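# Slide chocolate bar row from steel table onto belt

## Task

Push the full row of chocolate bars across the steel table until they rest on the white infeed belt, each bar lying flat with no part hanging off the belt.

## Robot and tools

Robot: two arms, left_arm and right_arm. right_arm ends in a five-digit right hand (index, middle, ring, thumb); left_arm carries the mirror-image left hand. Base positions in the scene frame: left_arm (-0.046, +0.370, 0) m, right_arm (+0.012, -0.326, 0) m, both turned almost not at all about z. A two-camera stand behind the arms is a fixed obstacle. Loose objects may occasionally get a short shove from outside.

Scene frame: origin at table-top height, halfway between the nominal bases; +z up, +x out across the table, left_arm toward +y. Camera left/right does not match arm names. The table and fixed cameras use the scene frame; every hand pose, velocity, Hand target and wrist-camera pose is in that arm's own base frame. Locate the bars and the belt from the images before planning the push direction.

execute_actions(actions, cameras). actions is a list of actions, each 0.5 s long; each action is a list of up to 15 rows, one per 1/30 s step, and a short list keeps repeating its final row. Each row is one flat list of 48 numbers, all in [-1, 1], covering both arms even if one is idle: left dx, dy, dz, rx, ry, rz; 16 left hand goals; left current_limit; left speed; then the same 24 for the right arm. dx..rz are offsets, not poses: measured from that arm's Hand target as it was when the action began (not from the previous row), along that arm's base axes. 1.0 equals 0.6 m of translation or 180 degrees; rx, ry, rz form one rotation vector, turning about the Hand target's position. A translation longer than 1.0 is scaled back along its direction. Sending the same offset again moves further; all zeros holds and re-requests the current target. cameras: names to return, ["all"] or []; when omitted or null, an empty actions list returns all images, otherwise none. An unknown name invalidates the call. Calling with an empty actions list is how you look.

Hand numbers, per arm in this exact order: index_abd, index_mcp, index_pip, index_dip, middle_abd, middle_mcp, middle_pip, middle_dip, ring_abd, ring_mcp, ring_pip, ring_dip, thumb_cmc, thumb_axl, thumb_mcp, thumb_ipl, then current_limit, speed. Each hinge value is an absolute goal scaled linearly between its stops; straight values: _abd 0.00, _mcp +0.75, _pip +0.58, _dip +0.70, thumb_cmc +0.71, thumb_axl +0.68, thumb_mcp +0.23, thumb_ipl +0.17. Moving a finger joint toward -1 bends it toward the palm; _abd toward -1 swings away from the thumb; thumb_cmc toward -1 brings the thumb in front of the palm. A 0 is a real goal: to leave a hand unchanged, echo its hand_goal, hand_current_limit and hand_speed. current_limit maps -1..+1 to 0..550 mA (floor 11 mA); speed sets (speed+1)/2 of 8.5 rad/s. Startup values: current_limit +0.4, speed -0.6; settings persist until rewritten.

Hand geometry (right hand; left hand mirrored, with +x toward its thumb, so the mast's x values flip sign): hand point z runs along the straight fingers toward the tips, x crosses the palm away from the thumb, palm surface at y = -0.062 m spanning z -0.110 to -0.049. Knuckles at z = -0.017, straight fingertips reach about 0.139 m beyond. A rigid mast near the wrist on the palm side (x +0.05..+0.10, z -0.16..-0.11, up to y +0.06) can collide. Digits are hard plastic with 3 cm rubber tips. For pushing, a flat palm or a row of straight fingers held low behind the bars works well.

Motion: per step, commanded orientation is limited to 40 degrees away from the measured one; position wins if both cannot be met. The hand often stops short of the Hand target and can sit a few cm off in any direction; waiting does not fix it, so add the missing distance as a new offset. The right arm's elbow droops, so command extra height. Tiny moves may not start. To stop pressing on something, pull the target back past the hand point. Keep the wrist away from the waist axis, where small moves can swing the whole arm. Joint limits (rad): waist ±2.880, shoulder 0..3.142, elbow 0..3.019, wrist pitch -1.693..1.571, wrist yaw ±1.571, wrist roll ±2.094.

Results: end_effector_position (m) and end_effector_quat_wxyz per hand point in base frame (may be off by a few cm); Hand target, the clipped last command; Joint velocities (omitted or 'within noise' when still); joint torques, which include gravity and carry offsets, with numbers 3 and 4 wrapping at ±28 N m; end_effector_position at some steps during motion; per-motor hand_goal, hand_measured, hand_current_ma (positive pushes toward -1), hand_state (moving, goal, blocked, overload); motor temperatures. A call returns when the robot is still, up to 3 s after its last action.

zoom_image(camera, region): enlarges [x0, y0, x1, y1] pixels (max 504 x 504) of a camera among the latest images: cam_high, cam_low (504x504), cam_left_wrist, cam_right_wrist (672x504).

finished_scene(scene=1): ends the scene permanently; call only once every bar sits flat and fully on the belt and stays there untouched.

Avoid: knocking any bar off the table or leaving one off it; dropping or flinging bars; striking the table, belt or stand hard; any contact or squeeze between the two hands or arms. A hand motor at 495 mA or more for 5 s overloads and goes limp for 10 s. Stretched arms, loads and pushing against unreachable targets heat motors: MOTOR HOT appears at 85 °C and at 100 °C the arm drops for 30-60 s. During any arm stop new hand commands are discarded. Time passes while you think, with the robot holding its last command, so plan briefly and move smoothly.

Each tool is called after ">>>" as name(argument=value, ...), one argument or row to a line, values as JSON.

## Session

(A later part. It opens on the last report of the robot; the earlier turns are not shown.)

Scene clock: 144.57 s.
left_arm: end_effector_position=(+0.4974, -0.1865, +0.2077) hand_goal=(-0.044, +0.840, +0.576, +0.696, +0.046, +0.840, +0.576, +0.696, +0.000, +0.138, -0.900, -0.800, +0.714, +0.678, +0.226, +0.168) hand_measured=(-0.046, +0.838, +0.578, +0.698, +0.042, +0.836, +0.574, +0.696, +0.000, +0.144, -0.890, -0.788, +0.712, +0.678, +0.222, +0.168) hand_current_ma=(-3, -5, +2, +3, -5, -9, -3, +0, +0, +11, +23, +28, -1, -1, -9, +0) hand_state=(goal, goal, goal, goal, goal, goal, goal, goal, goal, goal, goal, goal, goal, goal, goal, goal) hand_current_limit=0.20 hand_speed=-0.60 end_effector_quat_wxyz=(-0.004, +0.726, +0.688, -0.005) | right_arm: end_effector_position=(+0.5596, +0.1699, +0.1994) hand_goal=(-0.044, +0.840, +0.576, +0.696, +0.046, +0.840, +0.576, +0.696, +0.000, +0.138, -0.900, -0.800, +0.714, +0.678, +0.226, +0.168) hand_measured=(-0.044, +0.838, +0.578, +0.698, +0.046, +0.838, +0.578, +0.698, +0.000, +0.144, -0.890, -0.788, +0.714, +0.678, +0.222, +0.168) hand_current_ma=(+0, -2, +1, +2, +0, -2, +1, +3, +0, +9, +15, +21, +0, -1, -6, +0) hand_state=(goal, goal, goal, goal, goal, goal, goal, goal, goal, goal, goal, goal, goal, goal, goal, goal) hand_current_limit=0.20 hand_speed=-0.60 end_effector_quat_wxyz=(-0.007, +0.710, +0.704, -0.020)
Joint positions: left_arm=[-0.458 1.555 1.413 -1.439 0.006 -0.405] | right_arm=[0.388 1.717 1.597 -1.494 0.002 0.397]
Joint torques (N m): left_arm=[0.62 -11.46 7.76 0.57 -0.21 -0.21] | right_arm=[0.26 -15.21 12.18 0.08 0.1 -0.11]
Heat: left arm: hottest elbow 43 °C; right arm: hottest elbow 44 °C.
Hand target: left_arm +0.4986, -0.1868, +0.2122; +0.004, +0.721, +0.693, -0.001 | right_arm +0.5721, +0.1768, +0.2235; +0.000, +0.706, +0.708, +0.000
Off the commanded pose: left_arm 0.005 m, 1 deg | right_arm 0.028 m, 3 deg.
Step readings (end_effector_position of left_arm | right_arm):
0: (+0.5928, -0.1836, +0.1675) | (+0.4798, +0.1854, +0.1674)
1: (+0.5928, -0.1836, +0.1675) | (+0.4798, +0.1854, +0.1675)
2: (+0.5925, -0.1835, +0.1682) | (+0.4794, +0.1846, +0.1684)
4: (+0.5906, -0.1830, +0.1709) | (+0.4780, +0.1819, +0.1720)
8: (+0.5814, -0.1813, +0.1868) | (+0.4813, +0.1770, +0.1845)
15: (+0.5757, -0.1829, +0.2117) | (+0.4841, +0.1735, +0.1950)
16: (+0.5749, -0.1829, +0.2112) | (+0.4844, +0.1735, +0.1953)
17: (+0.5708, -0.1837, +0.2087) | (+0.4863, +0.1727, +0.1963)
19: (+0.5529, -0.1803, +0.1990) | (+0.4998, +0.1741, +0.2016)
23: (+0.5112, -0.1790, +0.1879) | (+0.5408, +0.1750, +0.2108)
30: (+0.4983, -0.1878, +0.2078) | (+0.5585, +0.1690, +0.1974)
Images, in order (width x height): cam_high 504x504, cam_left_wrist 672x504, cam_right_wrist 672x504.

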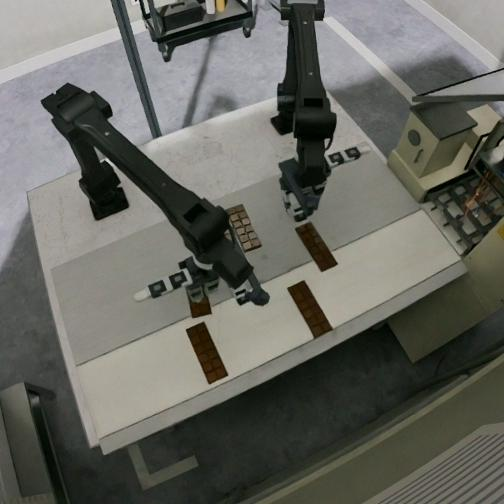

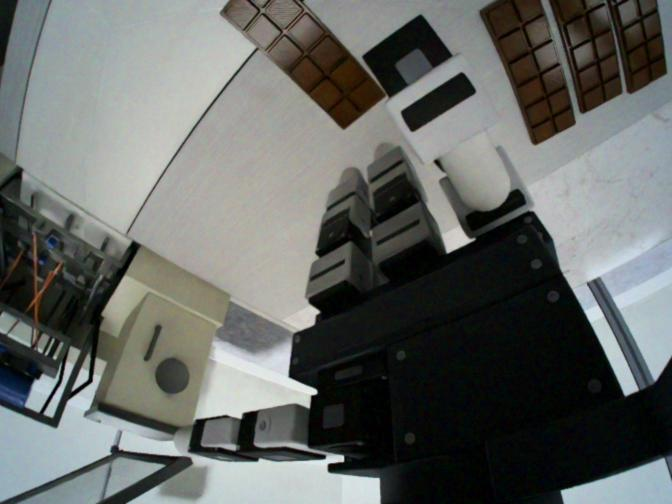

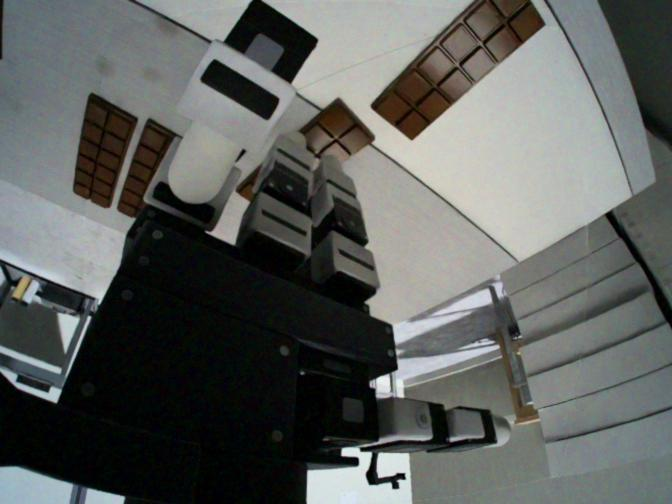

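>>> execute_actions(
  actions=[
    [[0,0,-0.09,0,0,0,-0.045,0.84,0.576,0.696,0.045,0.84,0.576,0.696,0,0.137,-0.9,-0.8,0.714,0.678,0.226,0.168,0.2,-0.6,0,-0.036,-0.066,0,0,0,-0.045,0.84,0.576,0.696,0.045,0.84,0.576,0.696,0,0.137,-0.9,-0.8,0.714,0.678,0.226,0.168,0.2,-0.6]],
  ],
  cameras=["cam_high","cam_left_wrist","cam_right_wrist"],
)

>>> zoom_image(
  camera="cam_high",
  region=[130, 200, 370, 390],
)

>>> zoom_image(
  camera="cam_right_wrist",
  region=[200, 0, 480, 240],
)

>>> zoom_image(
  camera="cam_left_wrist",
  region=[200, 0, 480, 240],
)

Scene clock: 147.50 s.
left_arm: end_effector_position=(+0.4953, -0.1854, +0.1577) hand_goal=(-0.044, +0.840, +0.576, +0.696, +0.046, +0.840, +0.576, +0.696, +0.000, +0.138, -0.900, -0.800, +0.714, +0.678, +0.226, +0.168) hand_measured=(-0.046, +0.838, +0.578, +0.698, +0.042, +0.836, +0.574, +0.696, +0.000, +0.144, -0.890, -0.788, +0.712, +0.678, +0.222, +0.168) hand_current_ma=(-3, -5, +2, +3, -5, -9, -3, +0, +0, +11, +23, +28, -1, -1, -9, +0) hand_state=(goal, goal, goal, goal, goal, goal, goal, goal, goal, goal, goal, goal, goal, goal, goal, goal) hand_current_limit=0.20 hand_speed=-0.60 end_effector_quat_wxyz=(+0.000, +0.726, +0.688, -0.003) | right_arm: end_effector_position=(+0.5678, +0.1554, +0.1792) hand_goal=(-0.044, +0.840, +0.576, +0.696, +0.046, +0.840, +0.576, +0.696, +0.000, +0.138, -0.900, -0.800, +0.714, +0.678, +0.226, +0.168) hand_measured=(-0.044, +0.838, +0.578, +0.698, +0.046, +0.838, +0.578, +0.698, +0.000, +0.144, -0.890, -0.788, +0.714, +0.678, +0.222, +0.168) hand_current_ma=(+0, -2, +1, +2, +0, -2, +1, +3, +0, +9, +15, +21, +0, -1, -6, +0) hand_state=(goal, goal, goal, goal, goal, goal, goal, goal, goal, goal, goal, goal, goal, goal, goal, goal) hand_current_limit=0.20 hand_speed=-0.60 end_effector_quat_wxyz=(-0.004, +0.708, +0.706, -0.010)
Joint positions: left_arm=[-0.458 1.572 1.298 -1.3 0.006 -0.405] | right_arm=[0.355 1.716 1.539 -1.415 0.001 0.359]
Joint torques (N m): left_arm=[0.67 -10.81 8.09 0.59 -0.21 -0.19] | right_arm=[-0.03 -15.68 8.16 0.94 0.13 -0.14]
Heat: left arm: hottest elbow 42 °C; right arm: hottest elbow 44 °C.
Hand target: left_arm +0.4986, -0.1868, +0.1582; +0.005, +0.721, +0.693, -0.001 | right_arm +0.5722, +0.1553, +0.1840; +0.000, +0.706, +0.708, +0.000
Off the commanded pose: left_arm 0.004 m, 1 deg | right_arm 0.006 m, 1 deg.
Step readings (end_effector_position of left_arm | right_arm):
0: (+0.4974, -0.1865, +0.2077) | (+0.5596, +0.1700, +0.1994)
1: (+0.4973, -0.1865, +0.2071) | (+0.5596, +0.1700, +0.1994)
2: (+0.4981, -0.1868, +0.2054) | (+0.5602, +0.1702, +0.1996)
4: (+0.4989, -0.1872, +0.1952) | (+0.5638, +0.1699, +0.1980)
8: (+0.4924, -0.1840, +0.1682) | (+0.5668, +0.1638, +0.1866)
15: (+0.4946, -0.1850, +0.1575) | (+0.5671, +0.1551, +0.1790)
Images, in order (width x height): cam_high 504x504, cam_left_wrist 672x504, cam_right_wrist 672x504.

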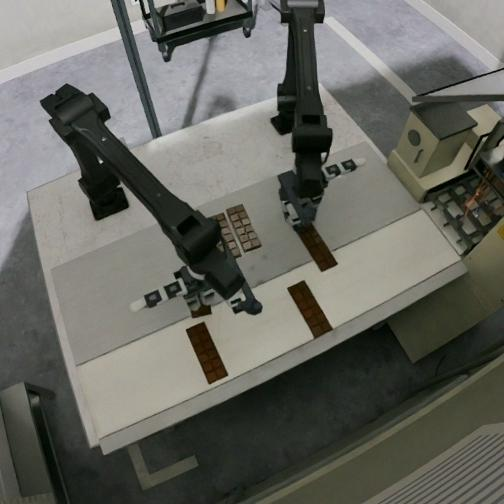

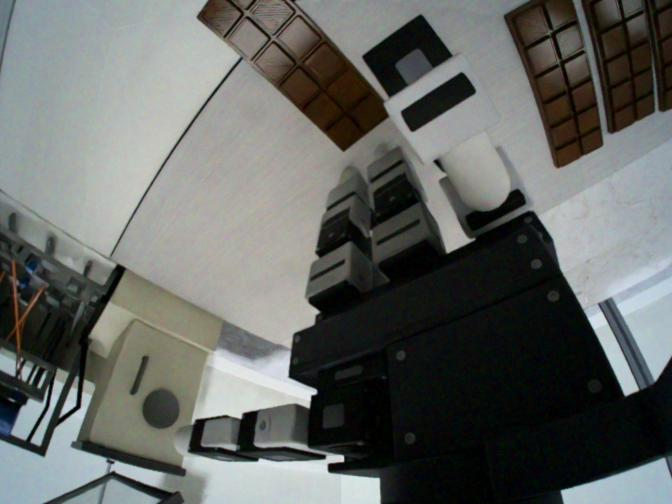

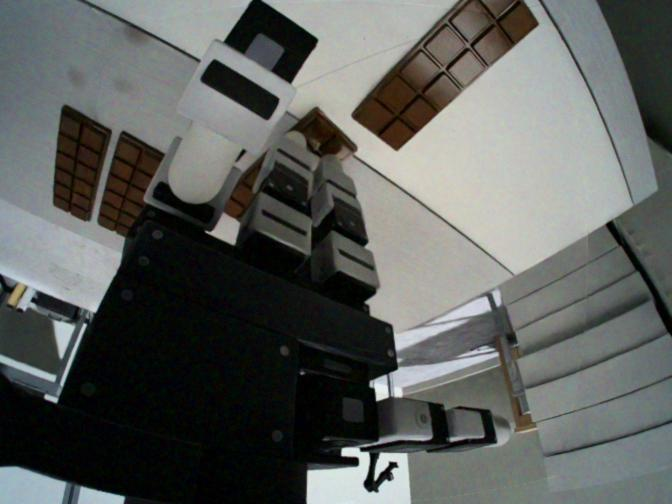

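Scaled by 2.100 from the camera's 504x504 image, which has a finer 720x720 frame.

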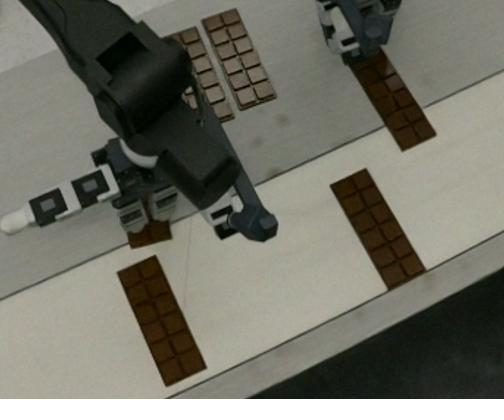

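Scaled by 1.800 from the camera's 672x504 image, which has a finer 960x720 frame.

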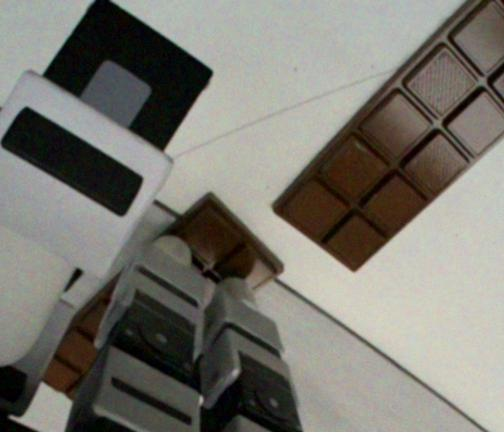

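Scaled by 1.800 from the camera's 672x504 image, which has a finer 960x720 frame.

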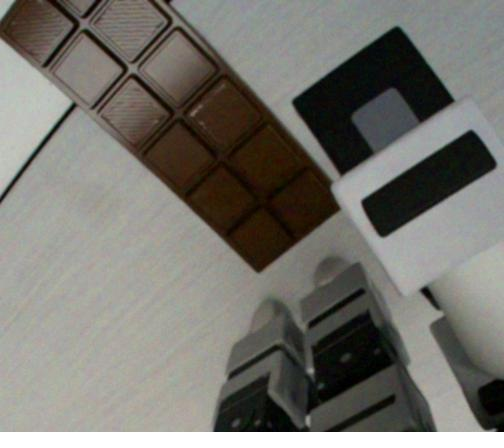

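>>> execute_actions(
  actions=[
    [[0,-0.032,0.005,0,0,0,-0.045,0.84,0.576,0.696,0.045,0.84,0.576,0.696,0,0.137,-0.9,-0.8,0.714,0.678,0.226,0.168,0.2,-0.6,0,0,-0.075,0,0,0,-0.045,0.84,0.576,0.696,0.045,0.84,0.576,0.696,0,0.137,-0.9,-0.8,0.714,0.678,0.226,0.168,0.2,-0.6]],
    [[0.04,0,0.005,0,0,0,-0.045,0.84,0.576,0.696,0.045,0.84,0.576,0.696,0,0.137,-0.9,-0.8,0.714,0.678,0.226,0.168,0.2,-0.6,0,0.045,0,0,0,0,-0.045,0.84,0.576,0.696,0.045,0.84,0.576,0.696,0,0.137,-0.9,-0.8,0.714,0.678,0.226,0.168,0.2,-0.6]],
  ],
  cameras=["cam_high","cam_left_wrist","cam_right_wrist"],
)

>>> zoom_image(
  camera="cam_high",
  region=[130, 200, 370, 390],
)

>>> zoom_image(
  camera="cam_left_wrist",
  region=[200, 0, 480, 240],
)

Scene clock: 149.70 s.
left_arm: end_effector_position=(+0.5068, -0.2029, +0.1501) hand_goal=(-0.044, +0.840, +0.576, +0.696, +0.046, +0.840, +0.576, +0.696, +0.000, +0.138, -0.900, -0.800, +0.714, +0.678, +0.226, +0.168) hand_measured=(-0.046, +0.838, +0.578, +0.698, +0.042, +0.836, +0.574, +0.696, +0.000, +0.144, -0.890, -0.788, +0.712, +0.678, +0.222, +0.168) hand_current_ma=(-3, -5, +2, +3, -5, -9, -3, +0, +0, +11, +23, +28, -1, -1, -9, +0) hand_state=(goal, goal, goal, goal, goal, goal, goal, goal, goal, goal, goal, goal, goal, goal, goal, goal) hand_current_limit=0.20 hand_speed=-0.60 end_effector_quat_wxyz=(-0.008, +0.722, +0.691, -0.005) | right_arm: end_effector_position=(+0.5706, +0.1659, +0.1757) hand_goal=(-0.044, +0.840, +0.576, +0.696, +0.046, +0.840, +0.576, +0.696, +0.000, +0.138, -0.900, -0.800, +0.714, +0.678, +0.226, +0.168) hand_measured=(-0.002, +0.858, +0.592, +0.704, +0.044, +0.840, +0.578, +0.698, +0.000, +0.146, -0.890, -0.788, +0.714, +0.678, +0.222, +0.168) hand_current_ma=(+87, +34, +31, +12, -2, +0, +2, +3, +0, +11, +15, +21, +0, -1, -8, +0) hand_state=(blocked, goal, goal, goal, goal, goal, goal, goal, goal, goal, goal, goal, goal, goal, goal, goal) hand_current_limit=0.20 hand_speed=-0.60 end_effector_quat_wxyz=(+0.021, +0.707, +0.707, +0.016)
Joint positions: left_arm=[-0.482 1.633 1.354 -1.31 0.005 -0.439] | right_arm=[0.38 1.695 1.485 -1.315 0.026 0.38]
Joint torques (N m): left_arm=[1.44 -10.87 11.12 -0.32 -0.19 0.01] | right_arm=[1.85 -9.76 7.88 1.24 -0.91 0.13]
Heat: left arm: hottest elbow 43 °C; right arm: hottest elbow 44 °C.
Hand target: left_arm +0.5226, -0.2060, +0.1643; +0.005, +0.721, +0.693, +0.000 | right_arm +0.5721, +0.1823, +0.1390; +0.000, +0.706, +0.708, +0.000
Off the commanded pose: left_arm 0.021 m, 2 deg | right_arm 0.040 m, 3 deg.
Step readings (end_effector_position of left_arm | right_arm):
0: (+0.4953, -0.1854, +0.1577) | (+0.5678, +0.1554, +0.1792)
1: (+0.4953, -0.1853, +0.1577) | (+0.5679, +0.1555, +0.1789)
2: (+0.4951, -0.1855, +0.1577) | (+0.5685, +0.1557, +0.1770)
4: (+0.4943, -0.1866, +0.1577) | (+0.5702, +0.1561, +0.1714)
8: (+0.4909, -0.1939, +0.1562) | (+0.5728, +0.1562, +0.1746)
15: (+0.4882, -0.1998, +0.1527) | (+0.5739, +0.1562, +0.1754)
16: (+0.4882, -0.1998, +0.1525) | (+0.5741, +0.1562, +0.1754)
17: (+0.4885, -0.1999, +0.1524) | (+0.5741, +0.1564, +0.1754)
19: (+0.4921, -0.2014, +0.1523) | (+0.5732, +0.1591, +0.1755)
23: (+0.5031, -0.2047, +0.1516) | (+0.5716, +0.1637, +0.1756)
30: (+0.5059, -0.2032, +0.1489) | (+0.5707, +0.1661, +0.1757)
Images, in order (width x height): cam_high 504x504, cam_left_wrist 672x504, cam_right_wrist 672x504.

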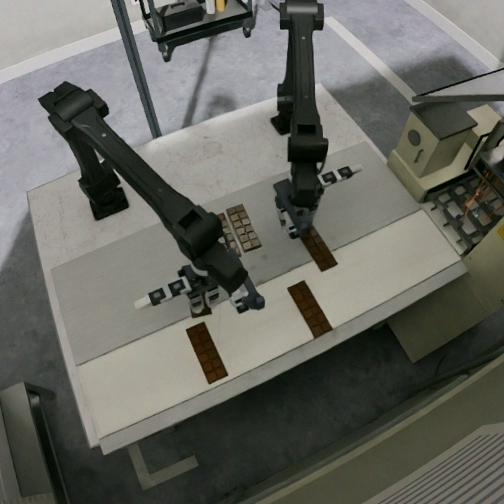

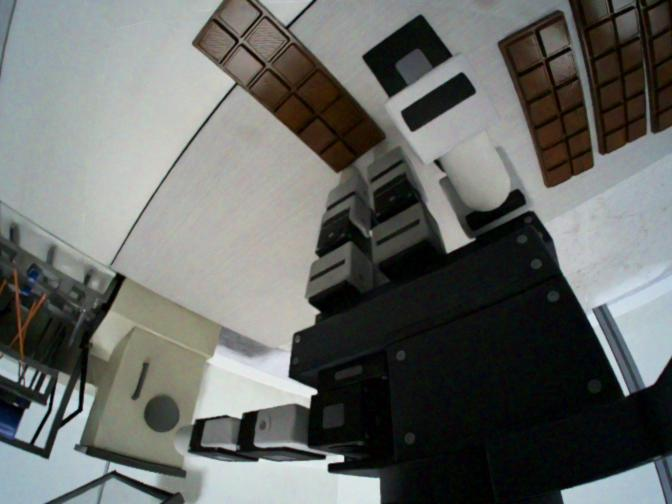

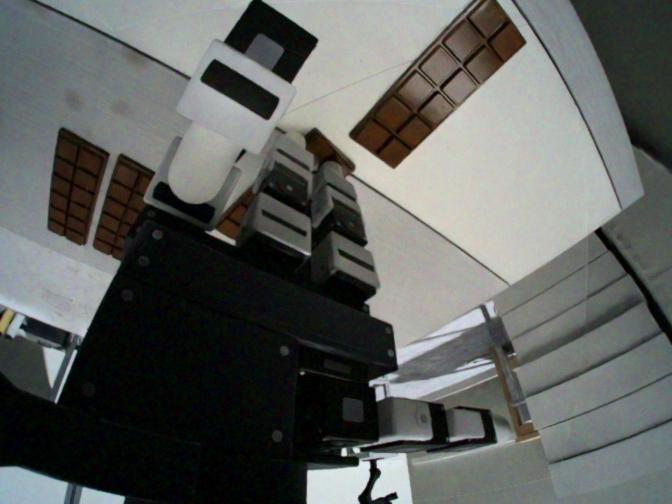

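Scaled by 2.100 from the camera's 504x504 image, which has a finer 720x720 frame.

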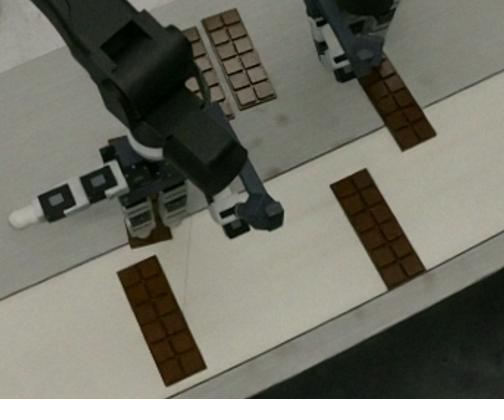

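Scaled by 1.800 from the camera's 672x504 image, which has a finer 960x720 frame.

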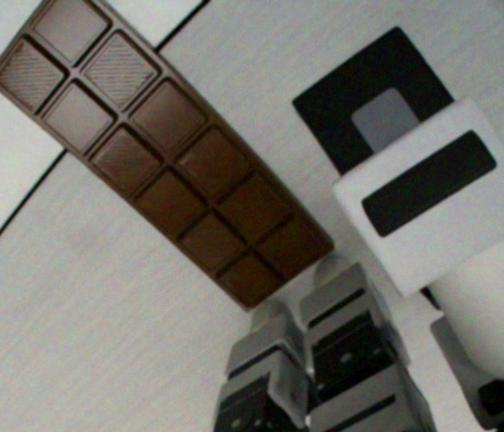

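>>> execute_actions(
  actions=[
    [[0.08,0,-0.002,0,0,0,-0.045,0.84,0.576,0.696,0.045,0.84,0.576,0.696,0,0.137,-0.9,-0.8,0.714,0.678,0.226,0.168,0.2,-0.6,0,0.06,0.005,0,0,0,-0.045,0.84,0.576,0.696,0.045,0.84,0.576,0.696,0,0.137,-0.9,-0.8,0.714,0.678,0.226,0.168,0.2,-0.6]],
  ],
  cameras=["cam_high","cam_left_wrist","cam_right_wrist"],
)

>>> zoom_image(
  camera="cam_high",
  region=[130, 200, 370, 390],
)

>>> zoom_image(
  camera="cam_left_wrist",
  region=[200, 0, 480, 240],
)

>>> zoom_image(
  camera="cam_right_wrist",
  region=[200, 60, 480, 280],
)

Scene clock: 151.57 s.
left_arm: end_effector_position=(+0.5548, -0.2007, +0.1528) hand_goal=(-0.044, +0.840, +0.576, +0.696, +0.046, +0.840, +0.576, +0.696, +0.000, +0.138, -0.900, -0.800, +0.714, +0.678, +0.226, +0.168) hand_measured=(-0.046, +0.842, +0.580, +0.698, +0.044, +0.846, +0.580, +0.696, +0.000, +0.144, -0.890, -0.788, +0.714, +0.678, +0.222, +0.168) hand_current_ma=(-2, +3, +7, +4, -1, +10, +7, +1, +0, +11, +23, +28, -1, -1, -9, +0) hand_state=(goal, goal, goal, goal, goal, goal, goal, goal, goal, goal, goal, goal, goal, goal, goal, goal) hand_current_limit=0.20 hand_speed=-0.60 end_effector_quat_wxyz=(-0.006, +0.717, +0.697, -0.005) | right_arm: end_effector_position=(+0.5713, +0.1982, +0.1761) hand_goal=(-0.044, +0.840, +0.576, +0.696, +0.046, +0.840, +0.576, +0.696, +0.000, +0.138, -0.900, -0.800, +0.714, +0.678, +0.226, +0.168) hand_measured=(+0.042, +0.860, +0.592, +0.704, +0.044, +0.840, +0.578, +0.698, +0.000, +0.146, -0.890, -0.788, +0.714, +0.678, +0.222, +0.168) hand_current_ma=(+225, +44, +31, +12, -2, +0, +2, +3, +0, +11, +15, +21, +0, -1, -8, +0) hand_state=(blocked, blocked, goal, goal, goal, goal, goal, goal, goal, goal, goal, goal, goal, goal, goal, goal) hand_current_limit=0.20 hand_speed=-0.60 end_effector_quat_wxyz=(+0.027, +0.707, +0.707, +0.015)
Joint positions: left_arm=[-0.438 1.737 1.495 -1.344 0.005 -0.41] | right_arm=[0.44 1.728 1.527 -1.323 0.041 0.439]
Joint torques (N m): left_arm=[1.2 -11.81 11.21 -0.16 -0.16 0.14] | right_arm=[1.85 -9.99 9.09 0.76 -1.5 0.19]
Heat: left arm: hottest elbow 43 °C; right arm: hottest elbow 44 °C.
Hand target: left_arm +0.5706, -0.2058, +0.1631; +0.004, +0.721, +0.693, -0.001 | right_arm +0.5722, +0.2184, +0.1422; +0.000, +0.706, +0.708, +0.000
Off the commanded pose: left_arm 0.020 m, 1 deg | right_arm 0.040 m, 4 deg.
Step readings (end_effector_position of left_arm | right_arm):
0: (+0.5068, -0.2029, +0.1501) | (+0.5706, +0.1658, +0.1757)
1: (+0.5071, -0.2028, +0.1503) | (+0.5706, +0.1658, +0.1757)
2: (+0.5086, -0.2020, +0.1505) | (+0.5707, +0.1664, +0.1756)
4: (+0.5185, -0.2035, +0.1529) | (+0.5713, +0.1698, +0.1756)
8: (+0.5452, -0.2043, +0.1545) | (+0.5717, +0.1852, +0.1756)
15: (+0.5551, -0.2006, +0.1545) | (+0.5711, +0.1984, +0.1761)
Images, in order (width x height): cam_high 504x504, cam_left_wrist 672x504, cam_right_wrist 672x504.

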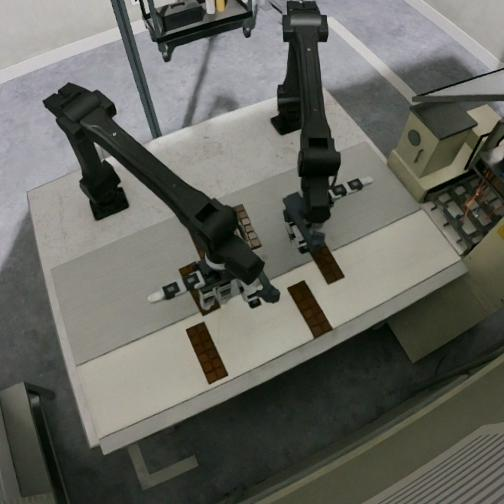

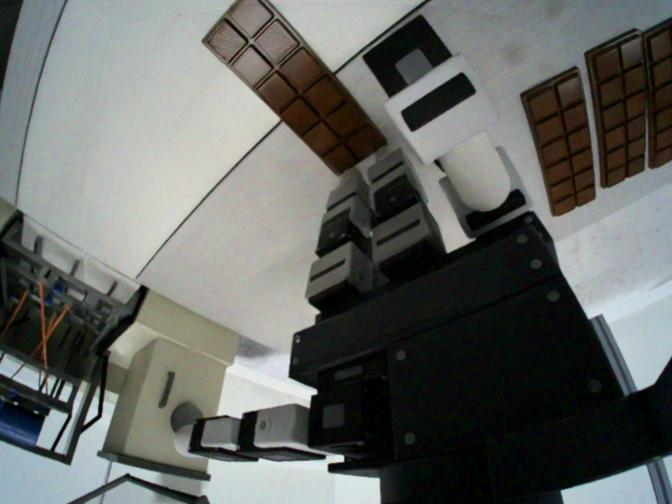

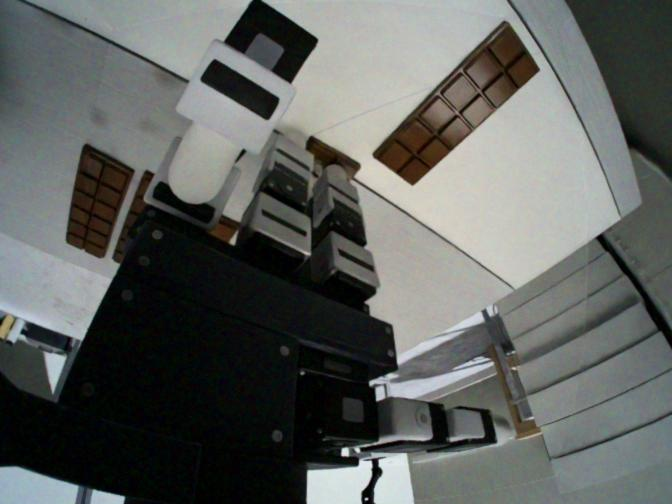

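Scaled by 2.100 from the camera's 504x504 image, which has a finer 720x720 frame.

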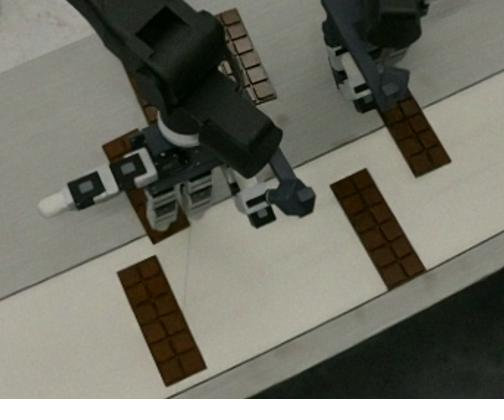

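Scaled by 1.800 from the camera's 672x504 image, which has a finer 960x720 frame.

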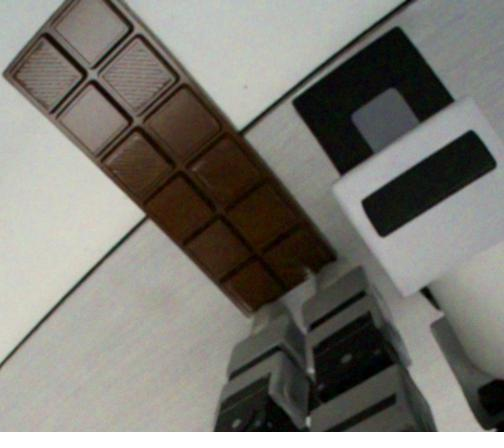

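Scaled by 1.800 from the camera's 672x504 image, which has a finer 960x720 frame.

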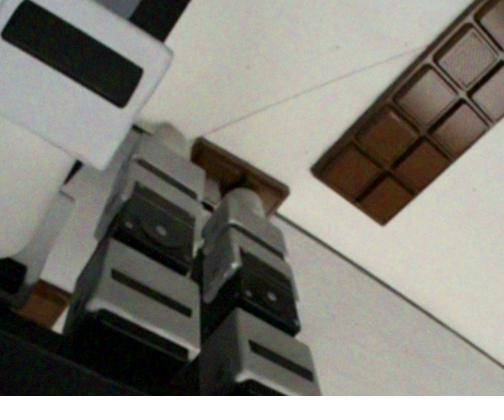

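>>> zoom_image(
  camera="cam_high",
  region=[160, 240, 260, 340],
)

Scaled by 5.040 from the camera's 504x504 image, which has a finer 720x720 frame.

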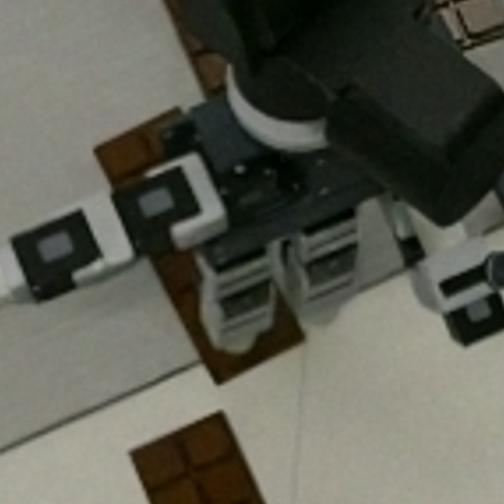

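>>> execute_actions(
  actions=[
    [[0.08,0,-0.004,0,0,0,-0.045,0.84,0.576,0.696,0.045,0.84,0.576,0.696,0,0.137,-0.9,-0.8,0.714,0.678,0.226,0.168,0.2,-0.6,0,0,0.1,0,0,0,-0.045,0.84,0.576,0.696,0.045,0.84,0.576,0.696,0,0.137,-0.9,-0.8,0.714,0.678,0.226,0.168,0.2,-0.6]],
    [[0.07,0,-0.004,0,0,0,-0.045,0.84,0.576,0.696,0.045,0.84,0.576,0.696,0,0.137,-0.9,-0.8,0.714,0.678,0.226,0.168,0.2,-0.6,-0.112,-0.077,0,0,0,0,-0.045,0.84,0.576,0.696,0.045,0.84,0.576,0.696,0,0.137,-0.9,-0.8,0.714,0.678,0.226,0.168,0.2,-0.6]],
  ],
  cameras=["cam_high","cam_left_wrist","cam_right_wrist"],
)

>>> zoom_image(
  camera="cam_high",
  region=[260, 220, 380, 350],
)

>>> zoom_image(
  camera="cam_left_wrist",
  region=[200, 0, 480, 240],
)

>>> zoom_image(
  camera="cam_high",
  region=[160, 240, 260, 340],
)

Scene clock: 155.93 s.
left_arm: end_effector_position=(+0.6459, -0.2057, +0.1566) hand_goal=(-0.044, +0.840, +0.576, +0.696, +0.046, +0.840, +0.576, +0.696, +0.000, +0.138, -0.900, -0.800, +0.714, +0.678, +0.226, +0.168) hand_measured=(-0.044, +0.848, +0.584, +0.700, +0.044, +0.848, +0.582, +0.698, +0.000, +0.144, -0.890, -0.788, +0.714, +0.678, +0.222, +0.168) hand_current_ma=(-1, +19, +18, +6, -1, +16, +10, +2, +0, +11, +23, +28, -1, -1, -9, +0) hand_state=(goal, goal, goal, goal, goal, goal, goal, goal, goal, goal, goal, goal, goal, goal, goal, goal) hand_current_limit=0.20 hand_speed=-0.60 end_effector_quat_wxyz=(+0.000, +0.719, +0.695, -0.003) | right_arm: end_effector_position=(+0.5005, +0.1747, +0.1987) hand_goal=(-0.044, +0.840, +0.576, +0.696, +0.046, +0.840, +0.576, +0.696, +0.000, +0.138, -0.900, -0.800, +0.714, +0.678, +0.226, +0.168) hand_measured=(-0.042, +0.836, +0.576, +0.698, +0.044, +0.838, +0.578, +0.698, +0.000, +0.146, -0.890, -0.788, +0.712, +0.678, +0.222, +0.168) hand_current_ma=(+2, -4, +0, +1, -1, -3, +1, +3, +0, +10, +15, +21, -1, -1, -8, +0) hand_state=(goal, goal, goal, goal, goal, goal, goal, goal, goal, goal, goal, goal, goal, goal, goal, goal) hand_current_limit=0.20 hand_speed=-0.60 end_effector_quat_wxyz=(-0.003, +0.706, +0.708, -0.008)
Joint positions: left_arm=[-0.381 1.953 1.817 -1.437 0.005 -0.348] | right_arm=[0.444 1.565 1.401 -1.425 0 0.442]
Joint torques (N m): left_arm=[1.49 -14.21 11.08 -0.14 -0.13 0.14] | right_arm=[-0.56 -13.1 8.08 0.88 0.16 -0.11]
Heat: left arm: hottest elbow 44 °C; right arm: hottest elbow 44 °C.
Hand target: left_arm +0.6606, -0.2059, +0.1582; +0.005, +0.721, +0.693, -0.001 | right_arm +0.5051, +0.1721, +0.2022; +0.000, +0.706, +0.708, +0.000
Off the commanded pose: left_arm 0.015 m, 1 deg | right_arm 0.006 m, 1 deg.
Step readings (end_effector_position of left_arm | right_arm):
0: (+0.5548, -0.2007, +0.1528) | (+0.5713, +0.1981, +0.1759)
1: (+0.5552, -0.2009, +0.1530) | (+0.5712, +0.1981, +0.1763)
2: (+0.5567, -0.2007, +0.1533) | (+0.5703, +0.1985, +0.1775)
4: (+0.5669, -0.2035, +0.1548) | (+0.5668, +0.2016, +0.1767)
8: (+0.5930, -0.2065, +0.1558) | (+0.5620, +0.2067, +0.1736)
15: (+0.6032, -0.2033, +0.1558) | (+0.5603, +0.2091, +0.1780)
16: (+0.6035, -0.2033, +0.1558) | (+0.5604, +0.2092, +0.1783)
17: (+0.6050, -0.2030, +0.1559) | (+0.5588, +0.2084, +0.1786)
19: (+0.6145, -0.2049, +0.1566) | (+0.5468, +0.2024, +0.1760)
23: (+0.6369, -0.2080, +0.1570) | (+0.5104, +0.1833, +0.1763)
30: (+0.6455, -0.2055, +0.1568) | (+0.5017, +0.1756, +0.2009)
Images, in order (width x height): cam_high 504x504, cam_left_wrist 672x504, cam_right_wrist 672x504.

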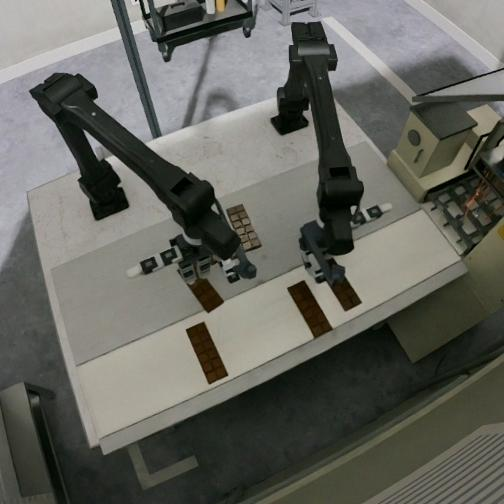

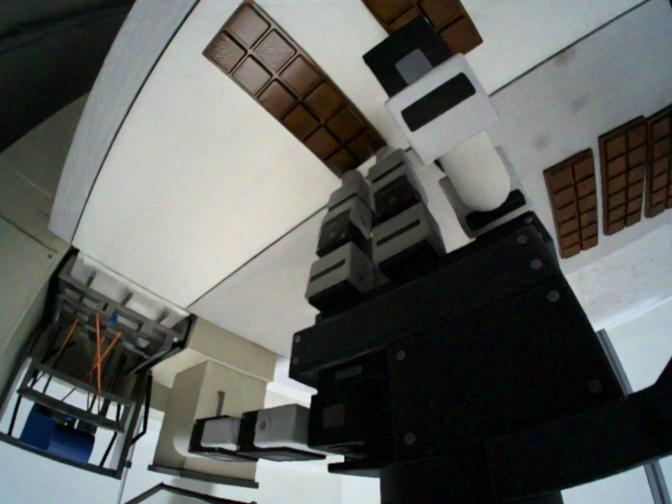

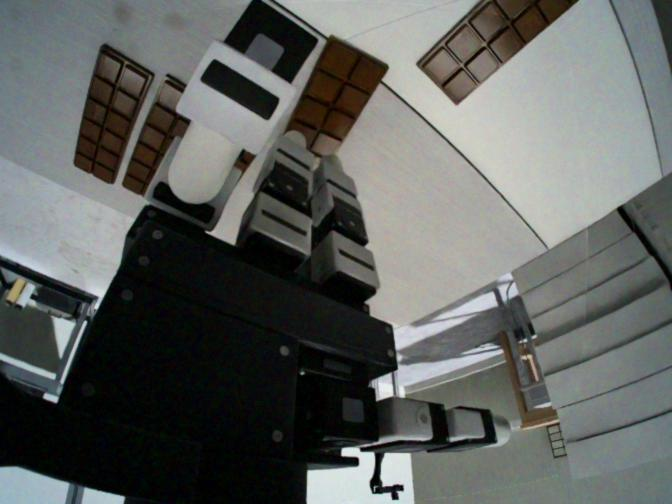

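Scaled by 3.877 from the camera's 504x504 image, which has a finer 720x720 frame.

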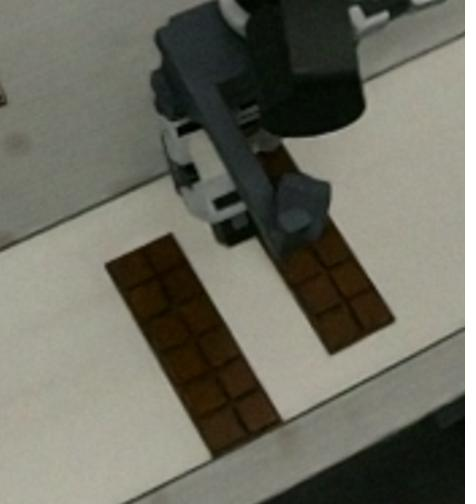

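Scaled by 1.800 from the camera's 672x504 image, which has a finer 960x720 frame.

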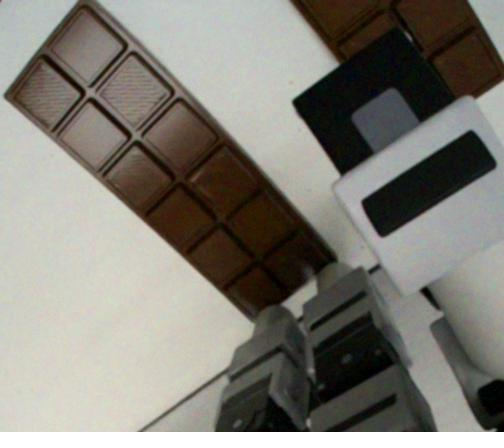

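Scaled by 5.040 from the camera's 504x504 image, which has a finer 720x720 frame.

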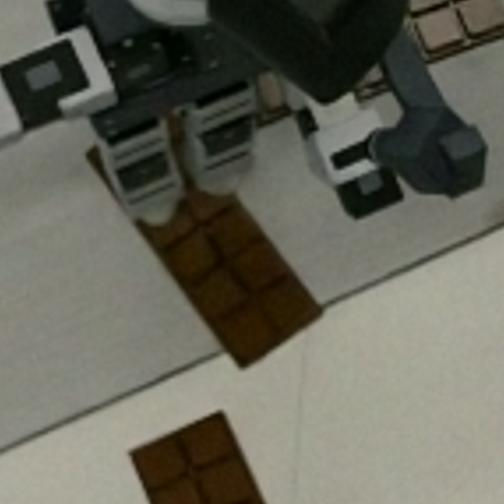

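>>> execute_actions(
  actions=[
    [[0.018,0,0,0,0,0,-0.045,0.84,0.576,0.696,0.045,0.84,0.576,0.696,0,0.137,-0.9,-0.8,0.714,0.678,0.226,0.168,0.2,-0.6,0.015,0,-0.075,0,0,0,-0.045,0.84,0.576,0.696,0.045,0.84,0.576,0.696,0,0.137,-0.9,-0.8,0.714,0.678,0.226,0.168,0.2,-0.6]],
    [[-0.03,0,0.08,0,0,0,-0.045,0.84,0.576,0.696,0.045,0.84,0.576,0.696,0,0.137,-0.9,-0.8,0.714,0.678,0.226,0.168,0.2,-0.6,0,0.07,0,0,0,-0.06,-0.045,0.84,0.576,0.696,0.045,0.84,0.576,0.696,0,0.137,-0.9,-0.8,0.714,0.678,0.226,0.168,0.2,-0.6]],
  ],
  cameras=["cam_high","cam_left_wrist","cam_right_wrist"],
)

>>> zoom_image(
  camera="cam_high",
  region=[260, 220, 380, 350],
)

>>> zoom_image(
  camera="cam_high",
  region=[160, 240, 260, 340],
)

Scene clock: 160.07 s.
left_arm: end_effector_position=(+0.6429, -0.2013, +0.1710) hand_goal=(-0.044, +0.840, +0.576, +0.696, +0.046, +0.840, +0.576, +0.696, +0.000, +0.138, -0.900, -0.800, +0.714, +0.678, +0.226, +0.168) hand_measured=(-0.044, +0.840, +0.578, +0.698, +0.044, +0.840, +0.578, +0.698, +0.000, +0.144, -0.890, -0.788, +0.714, +0.678, +0.222, +0.168) hand_current_ma=(-1, +0, +3, +5, -1, -1, +3, +2, +0, +11, +23, +28, -1, -1, -9, +0) hand_state=(goal, goal, goal, goal, goal, goal, goal, goal, goal, goal, goal, goal, goal, goal, goal, goal) hand_current_limit=0.20 hand_speed=-0.60 end_effector_quat_wxyz=(-0.023, +0.718, +0.695, -0.013) | right_arm: end_effector_position=(+0.5083, +0.1973, +0.1738) hand_goal=(-0.044, +0.840, +0.576, +0.696, +0.046, +0.840, +0.576, +0.696, +0.000, +0.138, -0.900, -0.800, +0.714, +0.678, +0.226, +0.168) hand_measured=(-0.018, +0.830, +0.570, +0.694, +0.102, +0.862, +0.592, +0.702, +0.000, +0.146, -0.890, -0.788, +0.714, +0.678, +0.220, +0.168) hand_current_ma=(+45, -16, -6, -2, +126, +46, +28, +9, +0, +13, +15, +21, -1, -1, -9, +0) hand_state=(blocked, goal, goal, goal, blocked, blocked, goal, goal, goal, goal, goal, goal, goal, goal, goal, goal) hand_current_limit=0.20 hand_speed=-0.60 end_effector_quat_wxyz=(+0.013, +0.769, +0.639, +0.006)
Joint positions: left_arm=[-0.376 1.971 1.891 -1.543 0.005 -0.344] | right_arm=[0.511 1.632 1.406 -1.327 0.023 0.695]
Joint torques (N m): left_arm=[0.79 -17.79 11.36 -0.36 -0.13 0.03] | right_arm=[1.26 -9.64 9.88 0.84 -0.78 0.14]
Heat: left arm: hottest elbow 44 °C; right arm: hottest elbow 44 °C.
Hand target: left_arm +0.6535, -0.2058, +0.2062; +0.005, +0.721, +0.693, -0.001 | right_arm +0.5140, +0.2141, +0.1572; +0.000, +0.770, +0.639, +0.000
Off the commanded pose: left_arm 0.037 m, 3 deg | right_arm 0.024 m, 2 deg.
Step readings (end_effector_position of left_arm | right_arm):
0: (+0.6459, -0.2057, +0.1566) | (+0.5005, +0.1747, +0.1987)
1: (+0.6460, -0.2058, +0.1568) | (+0.5005, +0.1747, +0.1985)
2: (+0.6464, -0.2057, +0.1565) | (+0.5012, +0.1749, +0.1970)
4: (+0.6491, -0.2051, +0.1563) | (+0.5045, +0.1750, +0.1910)
8: (+0.6544, -0.2066, +0.1564) | (+0.5054, +0.1736, +0.1703)
15: (+0.6559, -0.2064, +0.1564) | (+0.5101, +0.1754, +0.1735)
16: (+0.6559, -0.2064, +0.1567) | (+0.5101, +0.1753, +0.1733)
17: (+0.6549, -0.2060, +0.1572) | (+0.5094, +0.1754, +0.1727)
19: (+0.6506, -0.2043, +0.1575) | (+0.5087, +0.1774, +0.1725)
23: (+0.6447, -0.2020, +0.1608) | (+0.5092, +0.1890, +0.1731)
30: (+0.6427, -0.2012, +0.1689) | (+0.5090, +0.1995, +0.1738)
Images, in order (width x height): cam_high 504x504, cam_left_wrist 672x504, cam_right_wrist 672x504.

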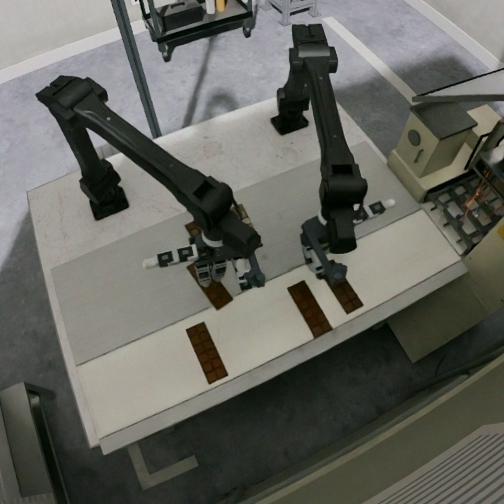

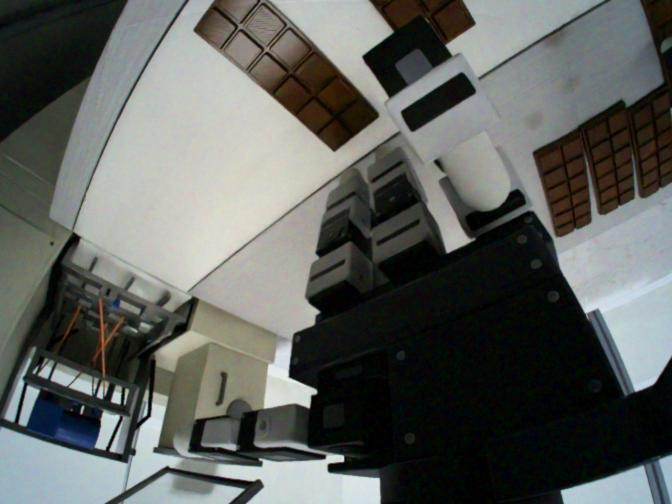

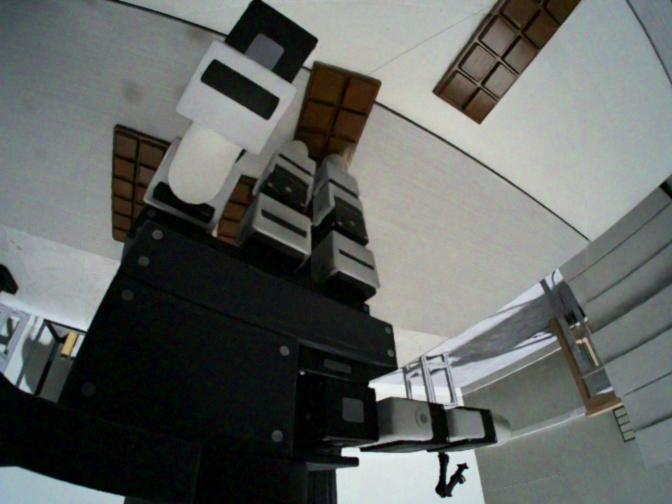

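Scaled by 3.877 from the camera's 504x504 image, which has a finer 720x720 frame.

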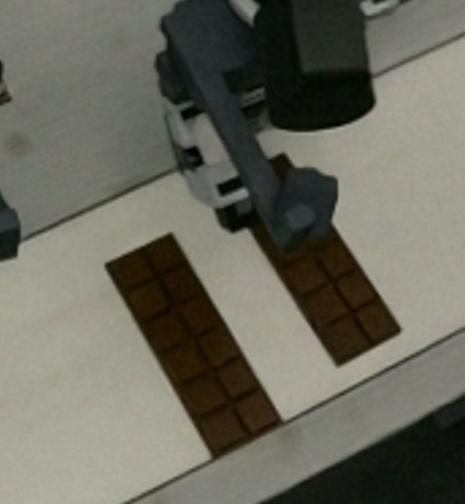

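Scaled by 5.040 from the camera's 504x504 image, which has a finer 720x720 frame.

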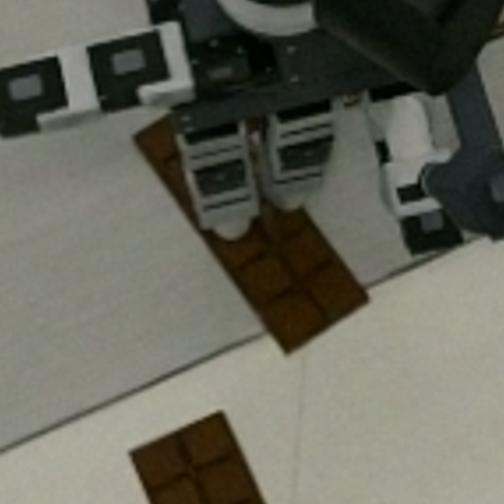

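>>> execute_actions(
  actions=[
    [[0,-0.1,0,0,0,0,-0.045,0.411,0.576,0.696,0.045,0.411,0.576,0.696,0,0.137,-0.9,-0.8,0.714,0.678,0.226,0.168,0.2,-0.6,0,0,0.085,0,0,0.03,-0.045,0.84,0.576,0.696,0.045,0.84,0.576,0.696,0,0.137,-0.9,-0.8,0.714,0.678,0.226,0.168,0.2,-0.6]],
    [[0,-0.1,0,0,0,0,-0.045,0.411,0.576,0.696,0.045,0.411,0.576,0.696,0,0.137,-0.9,-0.8,0.714,0.678,0.226,0.168,0.2,-0.6,-0.18,-0.067,0,0,0,0.03,-0.045,0.84,0.576,0.696,0.045,0.84,0.576,0.696,0,0.137,-0.9,-0.8,0.714,0.678,0.226,0.168,0.2,-0.6]],
  ],
  cameras=["cam_high","cam_left_wrist","cam_right_wrist"],
)

>>> zoom_image(
  camera="cam_high",
  region=[260, 220, 380, 350],
)

>>> zoom_image(
  camera="cam_high",
  region=[160, 220, 280, 340],
)

>>> zoom_image(
  camera="cam_right_wrist",
  region=[200, 0, 480, 240],
)

Scene clock: 164.90 s.
left_arm: end_effector_position=(+0.6402, -0.3264, +0.1911) hand_goal=(-0.044, +0.412, +0.576, +0.696, +0.046, +0.412, +0.576, +0.696, +0.000, +0.138, -0.900, -0.800, +0.714, +0.678, +0.226, +0.168) hand_measured=(-0.044, +0.418, +0.578, +0.698, +0.044, +0.418, +0.578, +0.698, +0.000, +0.144, -0.890, -0.788, +0.714, +0.678, +0.222, +0.168) hand_current_ma=(-1, +12, +3, +5, -1, +14, +3, +2, +0, +11, +23, +28, -1, -1, -9, +0) hand_state=(goal, goal, goal, goal, goal, goal, goal, goal, goal, goal, goal, goal, goal, goal, goal, goal) hand_current_limit=0.20 hand_speed=-0.60 end_effector_quat_wxyz=(-0.005, +0.730, +0.683, -0.004) | right_arm: end_effector_position=(+0.4058, +0.1684, +0.2086) hand_goal=(-0.044, +0.840, +0.576, +0.696, +0.046, +0.840, +0.576, +0.696, +0.000, +0.138, -0.900, -0.800, +0.714, +0.678, +0.226, +0.168) hand_measured=(-0.042, +0.836, +0.574, +0.694, +0.048, +0.836, +0.576, +0.698, +0.000, +0.144, -0.890, -0.788, +0.712, +0.678, +0.220, +0.168) hand_current_ma=(+1, -4, -3, -2, +1, -4, +1, +3, +0, +10, +15, +21, -1, -1, -9, +0) hand_state=(goal, goal, goal, goal, goal, goal, goal, goal, goal, goal, goal, goal, goal, goal, goal, goal) hand_current_limit=0.20 hand_speed=-0.60 end_effector_quat_wxyz=(+0.000, +0.713, +0.701, -0.001)
Joint positions: left_arm=[-0.553 2.104 2.15 -1.628 0.005 -0.486] | right_arm=[0.541 1.33 1.177 -1.42 0 0.557]
Joint torques (N m): left_arm=[1.26 -17.03 11.58 -0.21 -0.23 -0.2] | right_arm=[1.03 -8.64 8.13 0.66 0.15 -0.11]
Heat: left arm: hottest elbow 44 °C; right arm: hottest elbow 44 °C.
Hand target: left_arm +0.6534, -0.3258, +0.2062; +0.005, +0.721, +0.693, -0.001 | right_arm +0.4060, +0.1739, +0.2081; +0.000, +0.706, +0.708, +0.000
Off the commanded pose: left_arm 0.020 m, 2 deg | right_arm 0.006 m, 1 deg.
led back after a hold (left arm): the arm was led back toward your command in small steps, so it may still be short of it.
Step readings (end_effector_position of left_arm | right_arm):
0: (+0.6429, -0.2013, +0.1710) | (+0.5083, +0.1973, +0.1738)
1: (+0.6429, -0.2016, +0.1711) | (+0.5083, +0.1972, +0.1741)
2: (+0.6423, -0.2043, +0.1728) | (+0.5077, +0.1975, +0.1748)
4: (+0.6434, -0.2093, +0.1780) | (+0.5045, +0.1990, +0.1745)
8: (+0.6463, -0.2372, +0.1956) | (+0.5004, +0.1995, +0.1768)
15: (+0.6398, -0.2719, +0.2048) | (+0.5025, +0.2024, +0.1849)
16: (+0.6397, -0.2721, +0.2032) | (+0.5024, +0.2025, +0.1851) HELD (not all sent) left_arm
17: (+0.6398, -0.2721, +0.2022) | (+0.4996, +0.2015, +0.1843) HELD (not all sent) left_arm
19: (+0.6399, -0.2722, +0.2009) | (+0.4809, +0.1951, +0.1799) HELD (not all sent) left_arm
23: (+0.6398, -0.2723, +0.2009) | (+0.4278, +0.1706, +0.1796)
30: (+0.6470, -0.3004, +0.2005) | (+0.4087, +0.1683, +0.2122)
HELD (not all sent) left_arm: steps 16 to 20.
pose unreachable (left arm): on one or more control steps of this call, first in action 1 (counted from 0), this arm could not follow its commanded pose, so it was not sent that pose on those steps. It may still have moved: this result reports where it is.
cause: moving toward the commanded pose would bring a part of the arm too close to another arm (a part of this arm just beyond joint 6 (wrist roll) and a part of the right arm just beyond its joint 4 (wrist pitch), 40 mm apart when this arm was first held).
Images, in order (width x height): cam_high 504x504, cam_left_wrist 672x504, cam_right_wrist 672x504.

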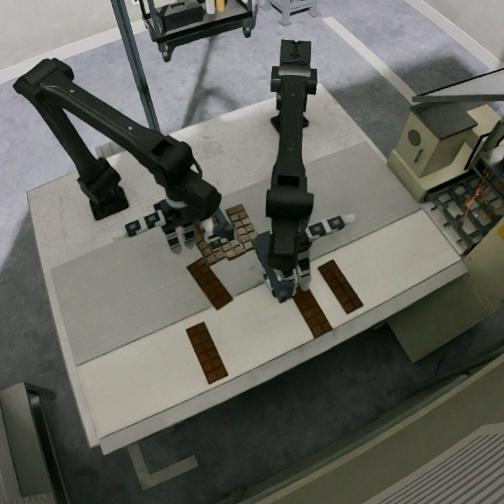

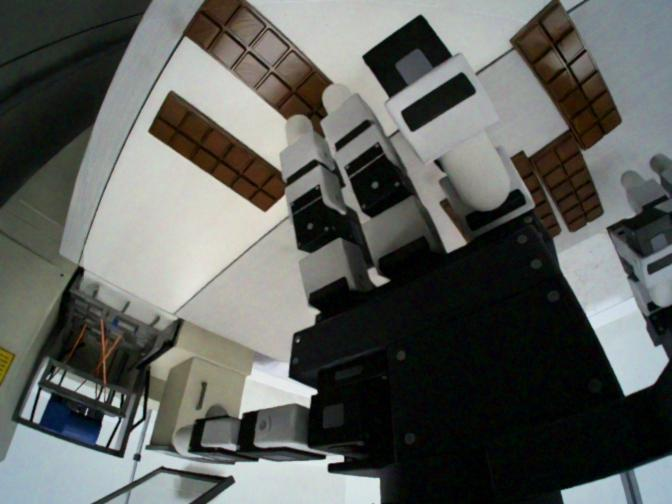

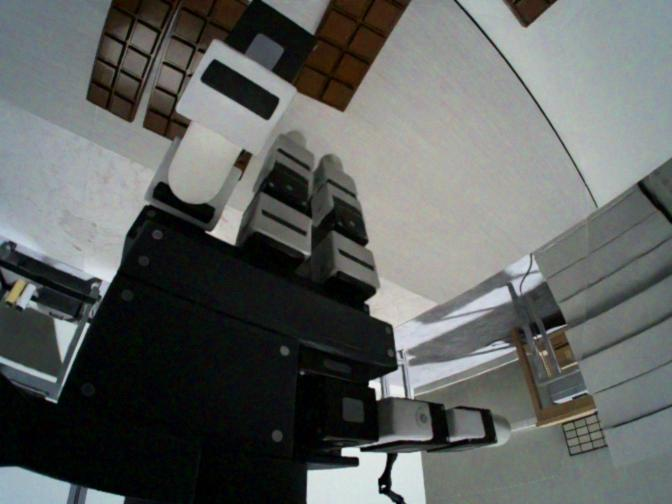

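Scaled by 3.877 from the camera's 504x504 image, which has a finer 720x720 frame.

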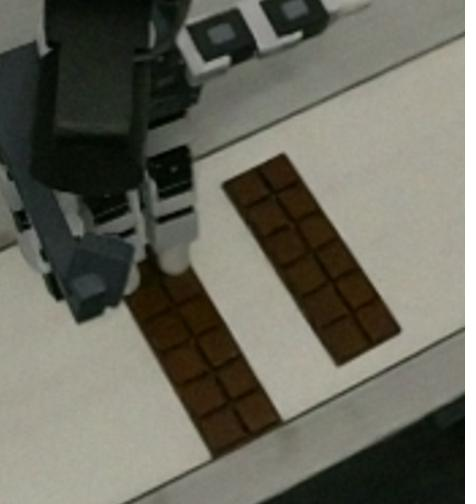

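Scaled by 4.200 from the camera's 504x504 image, which has a finer 720x720 frame.

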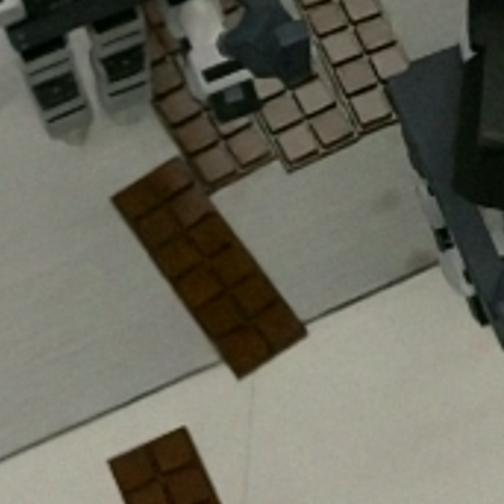

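Scaled by 1.800 from the camera's 672x504 image, which has a finer 960x720 frame.

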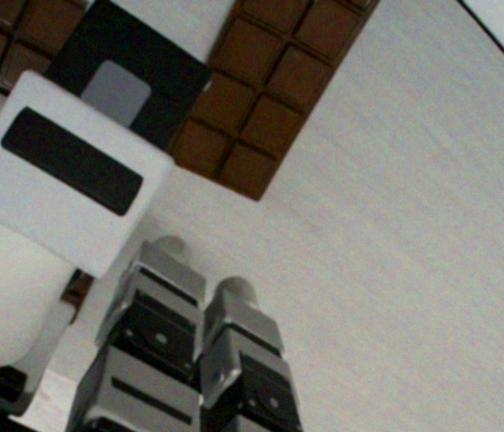

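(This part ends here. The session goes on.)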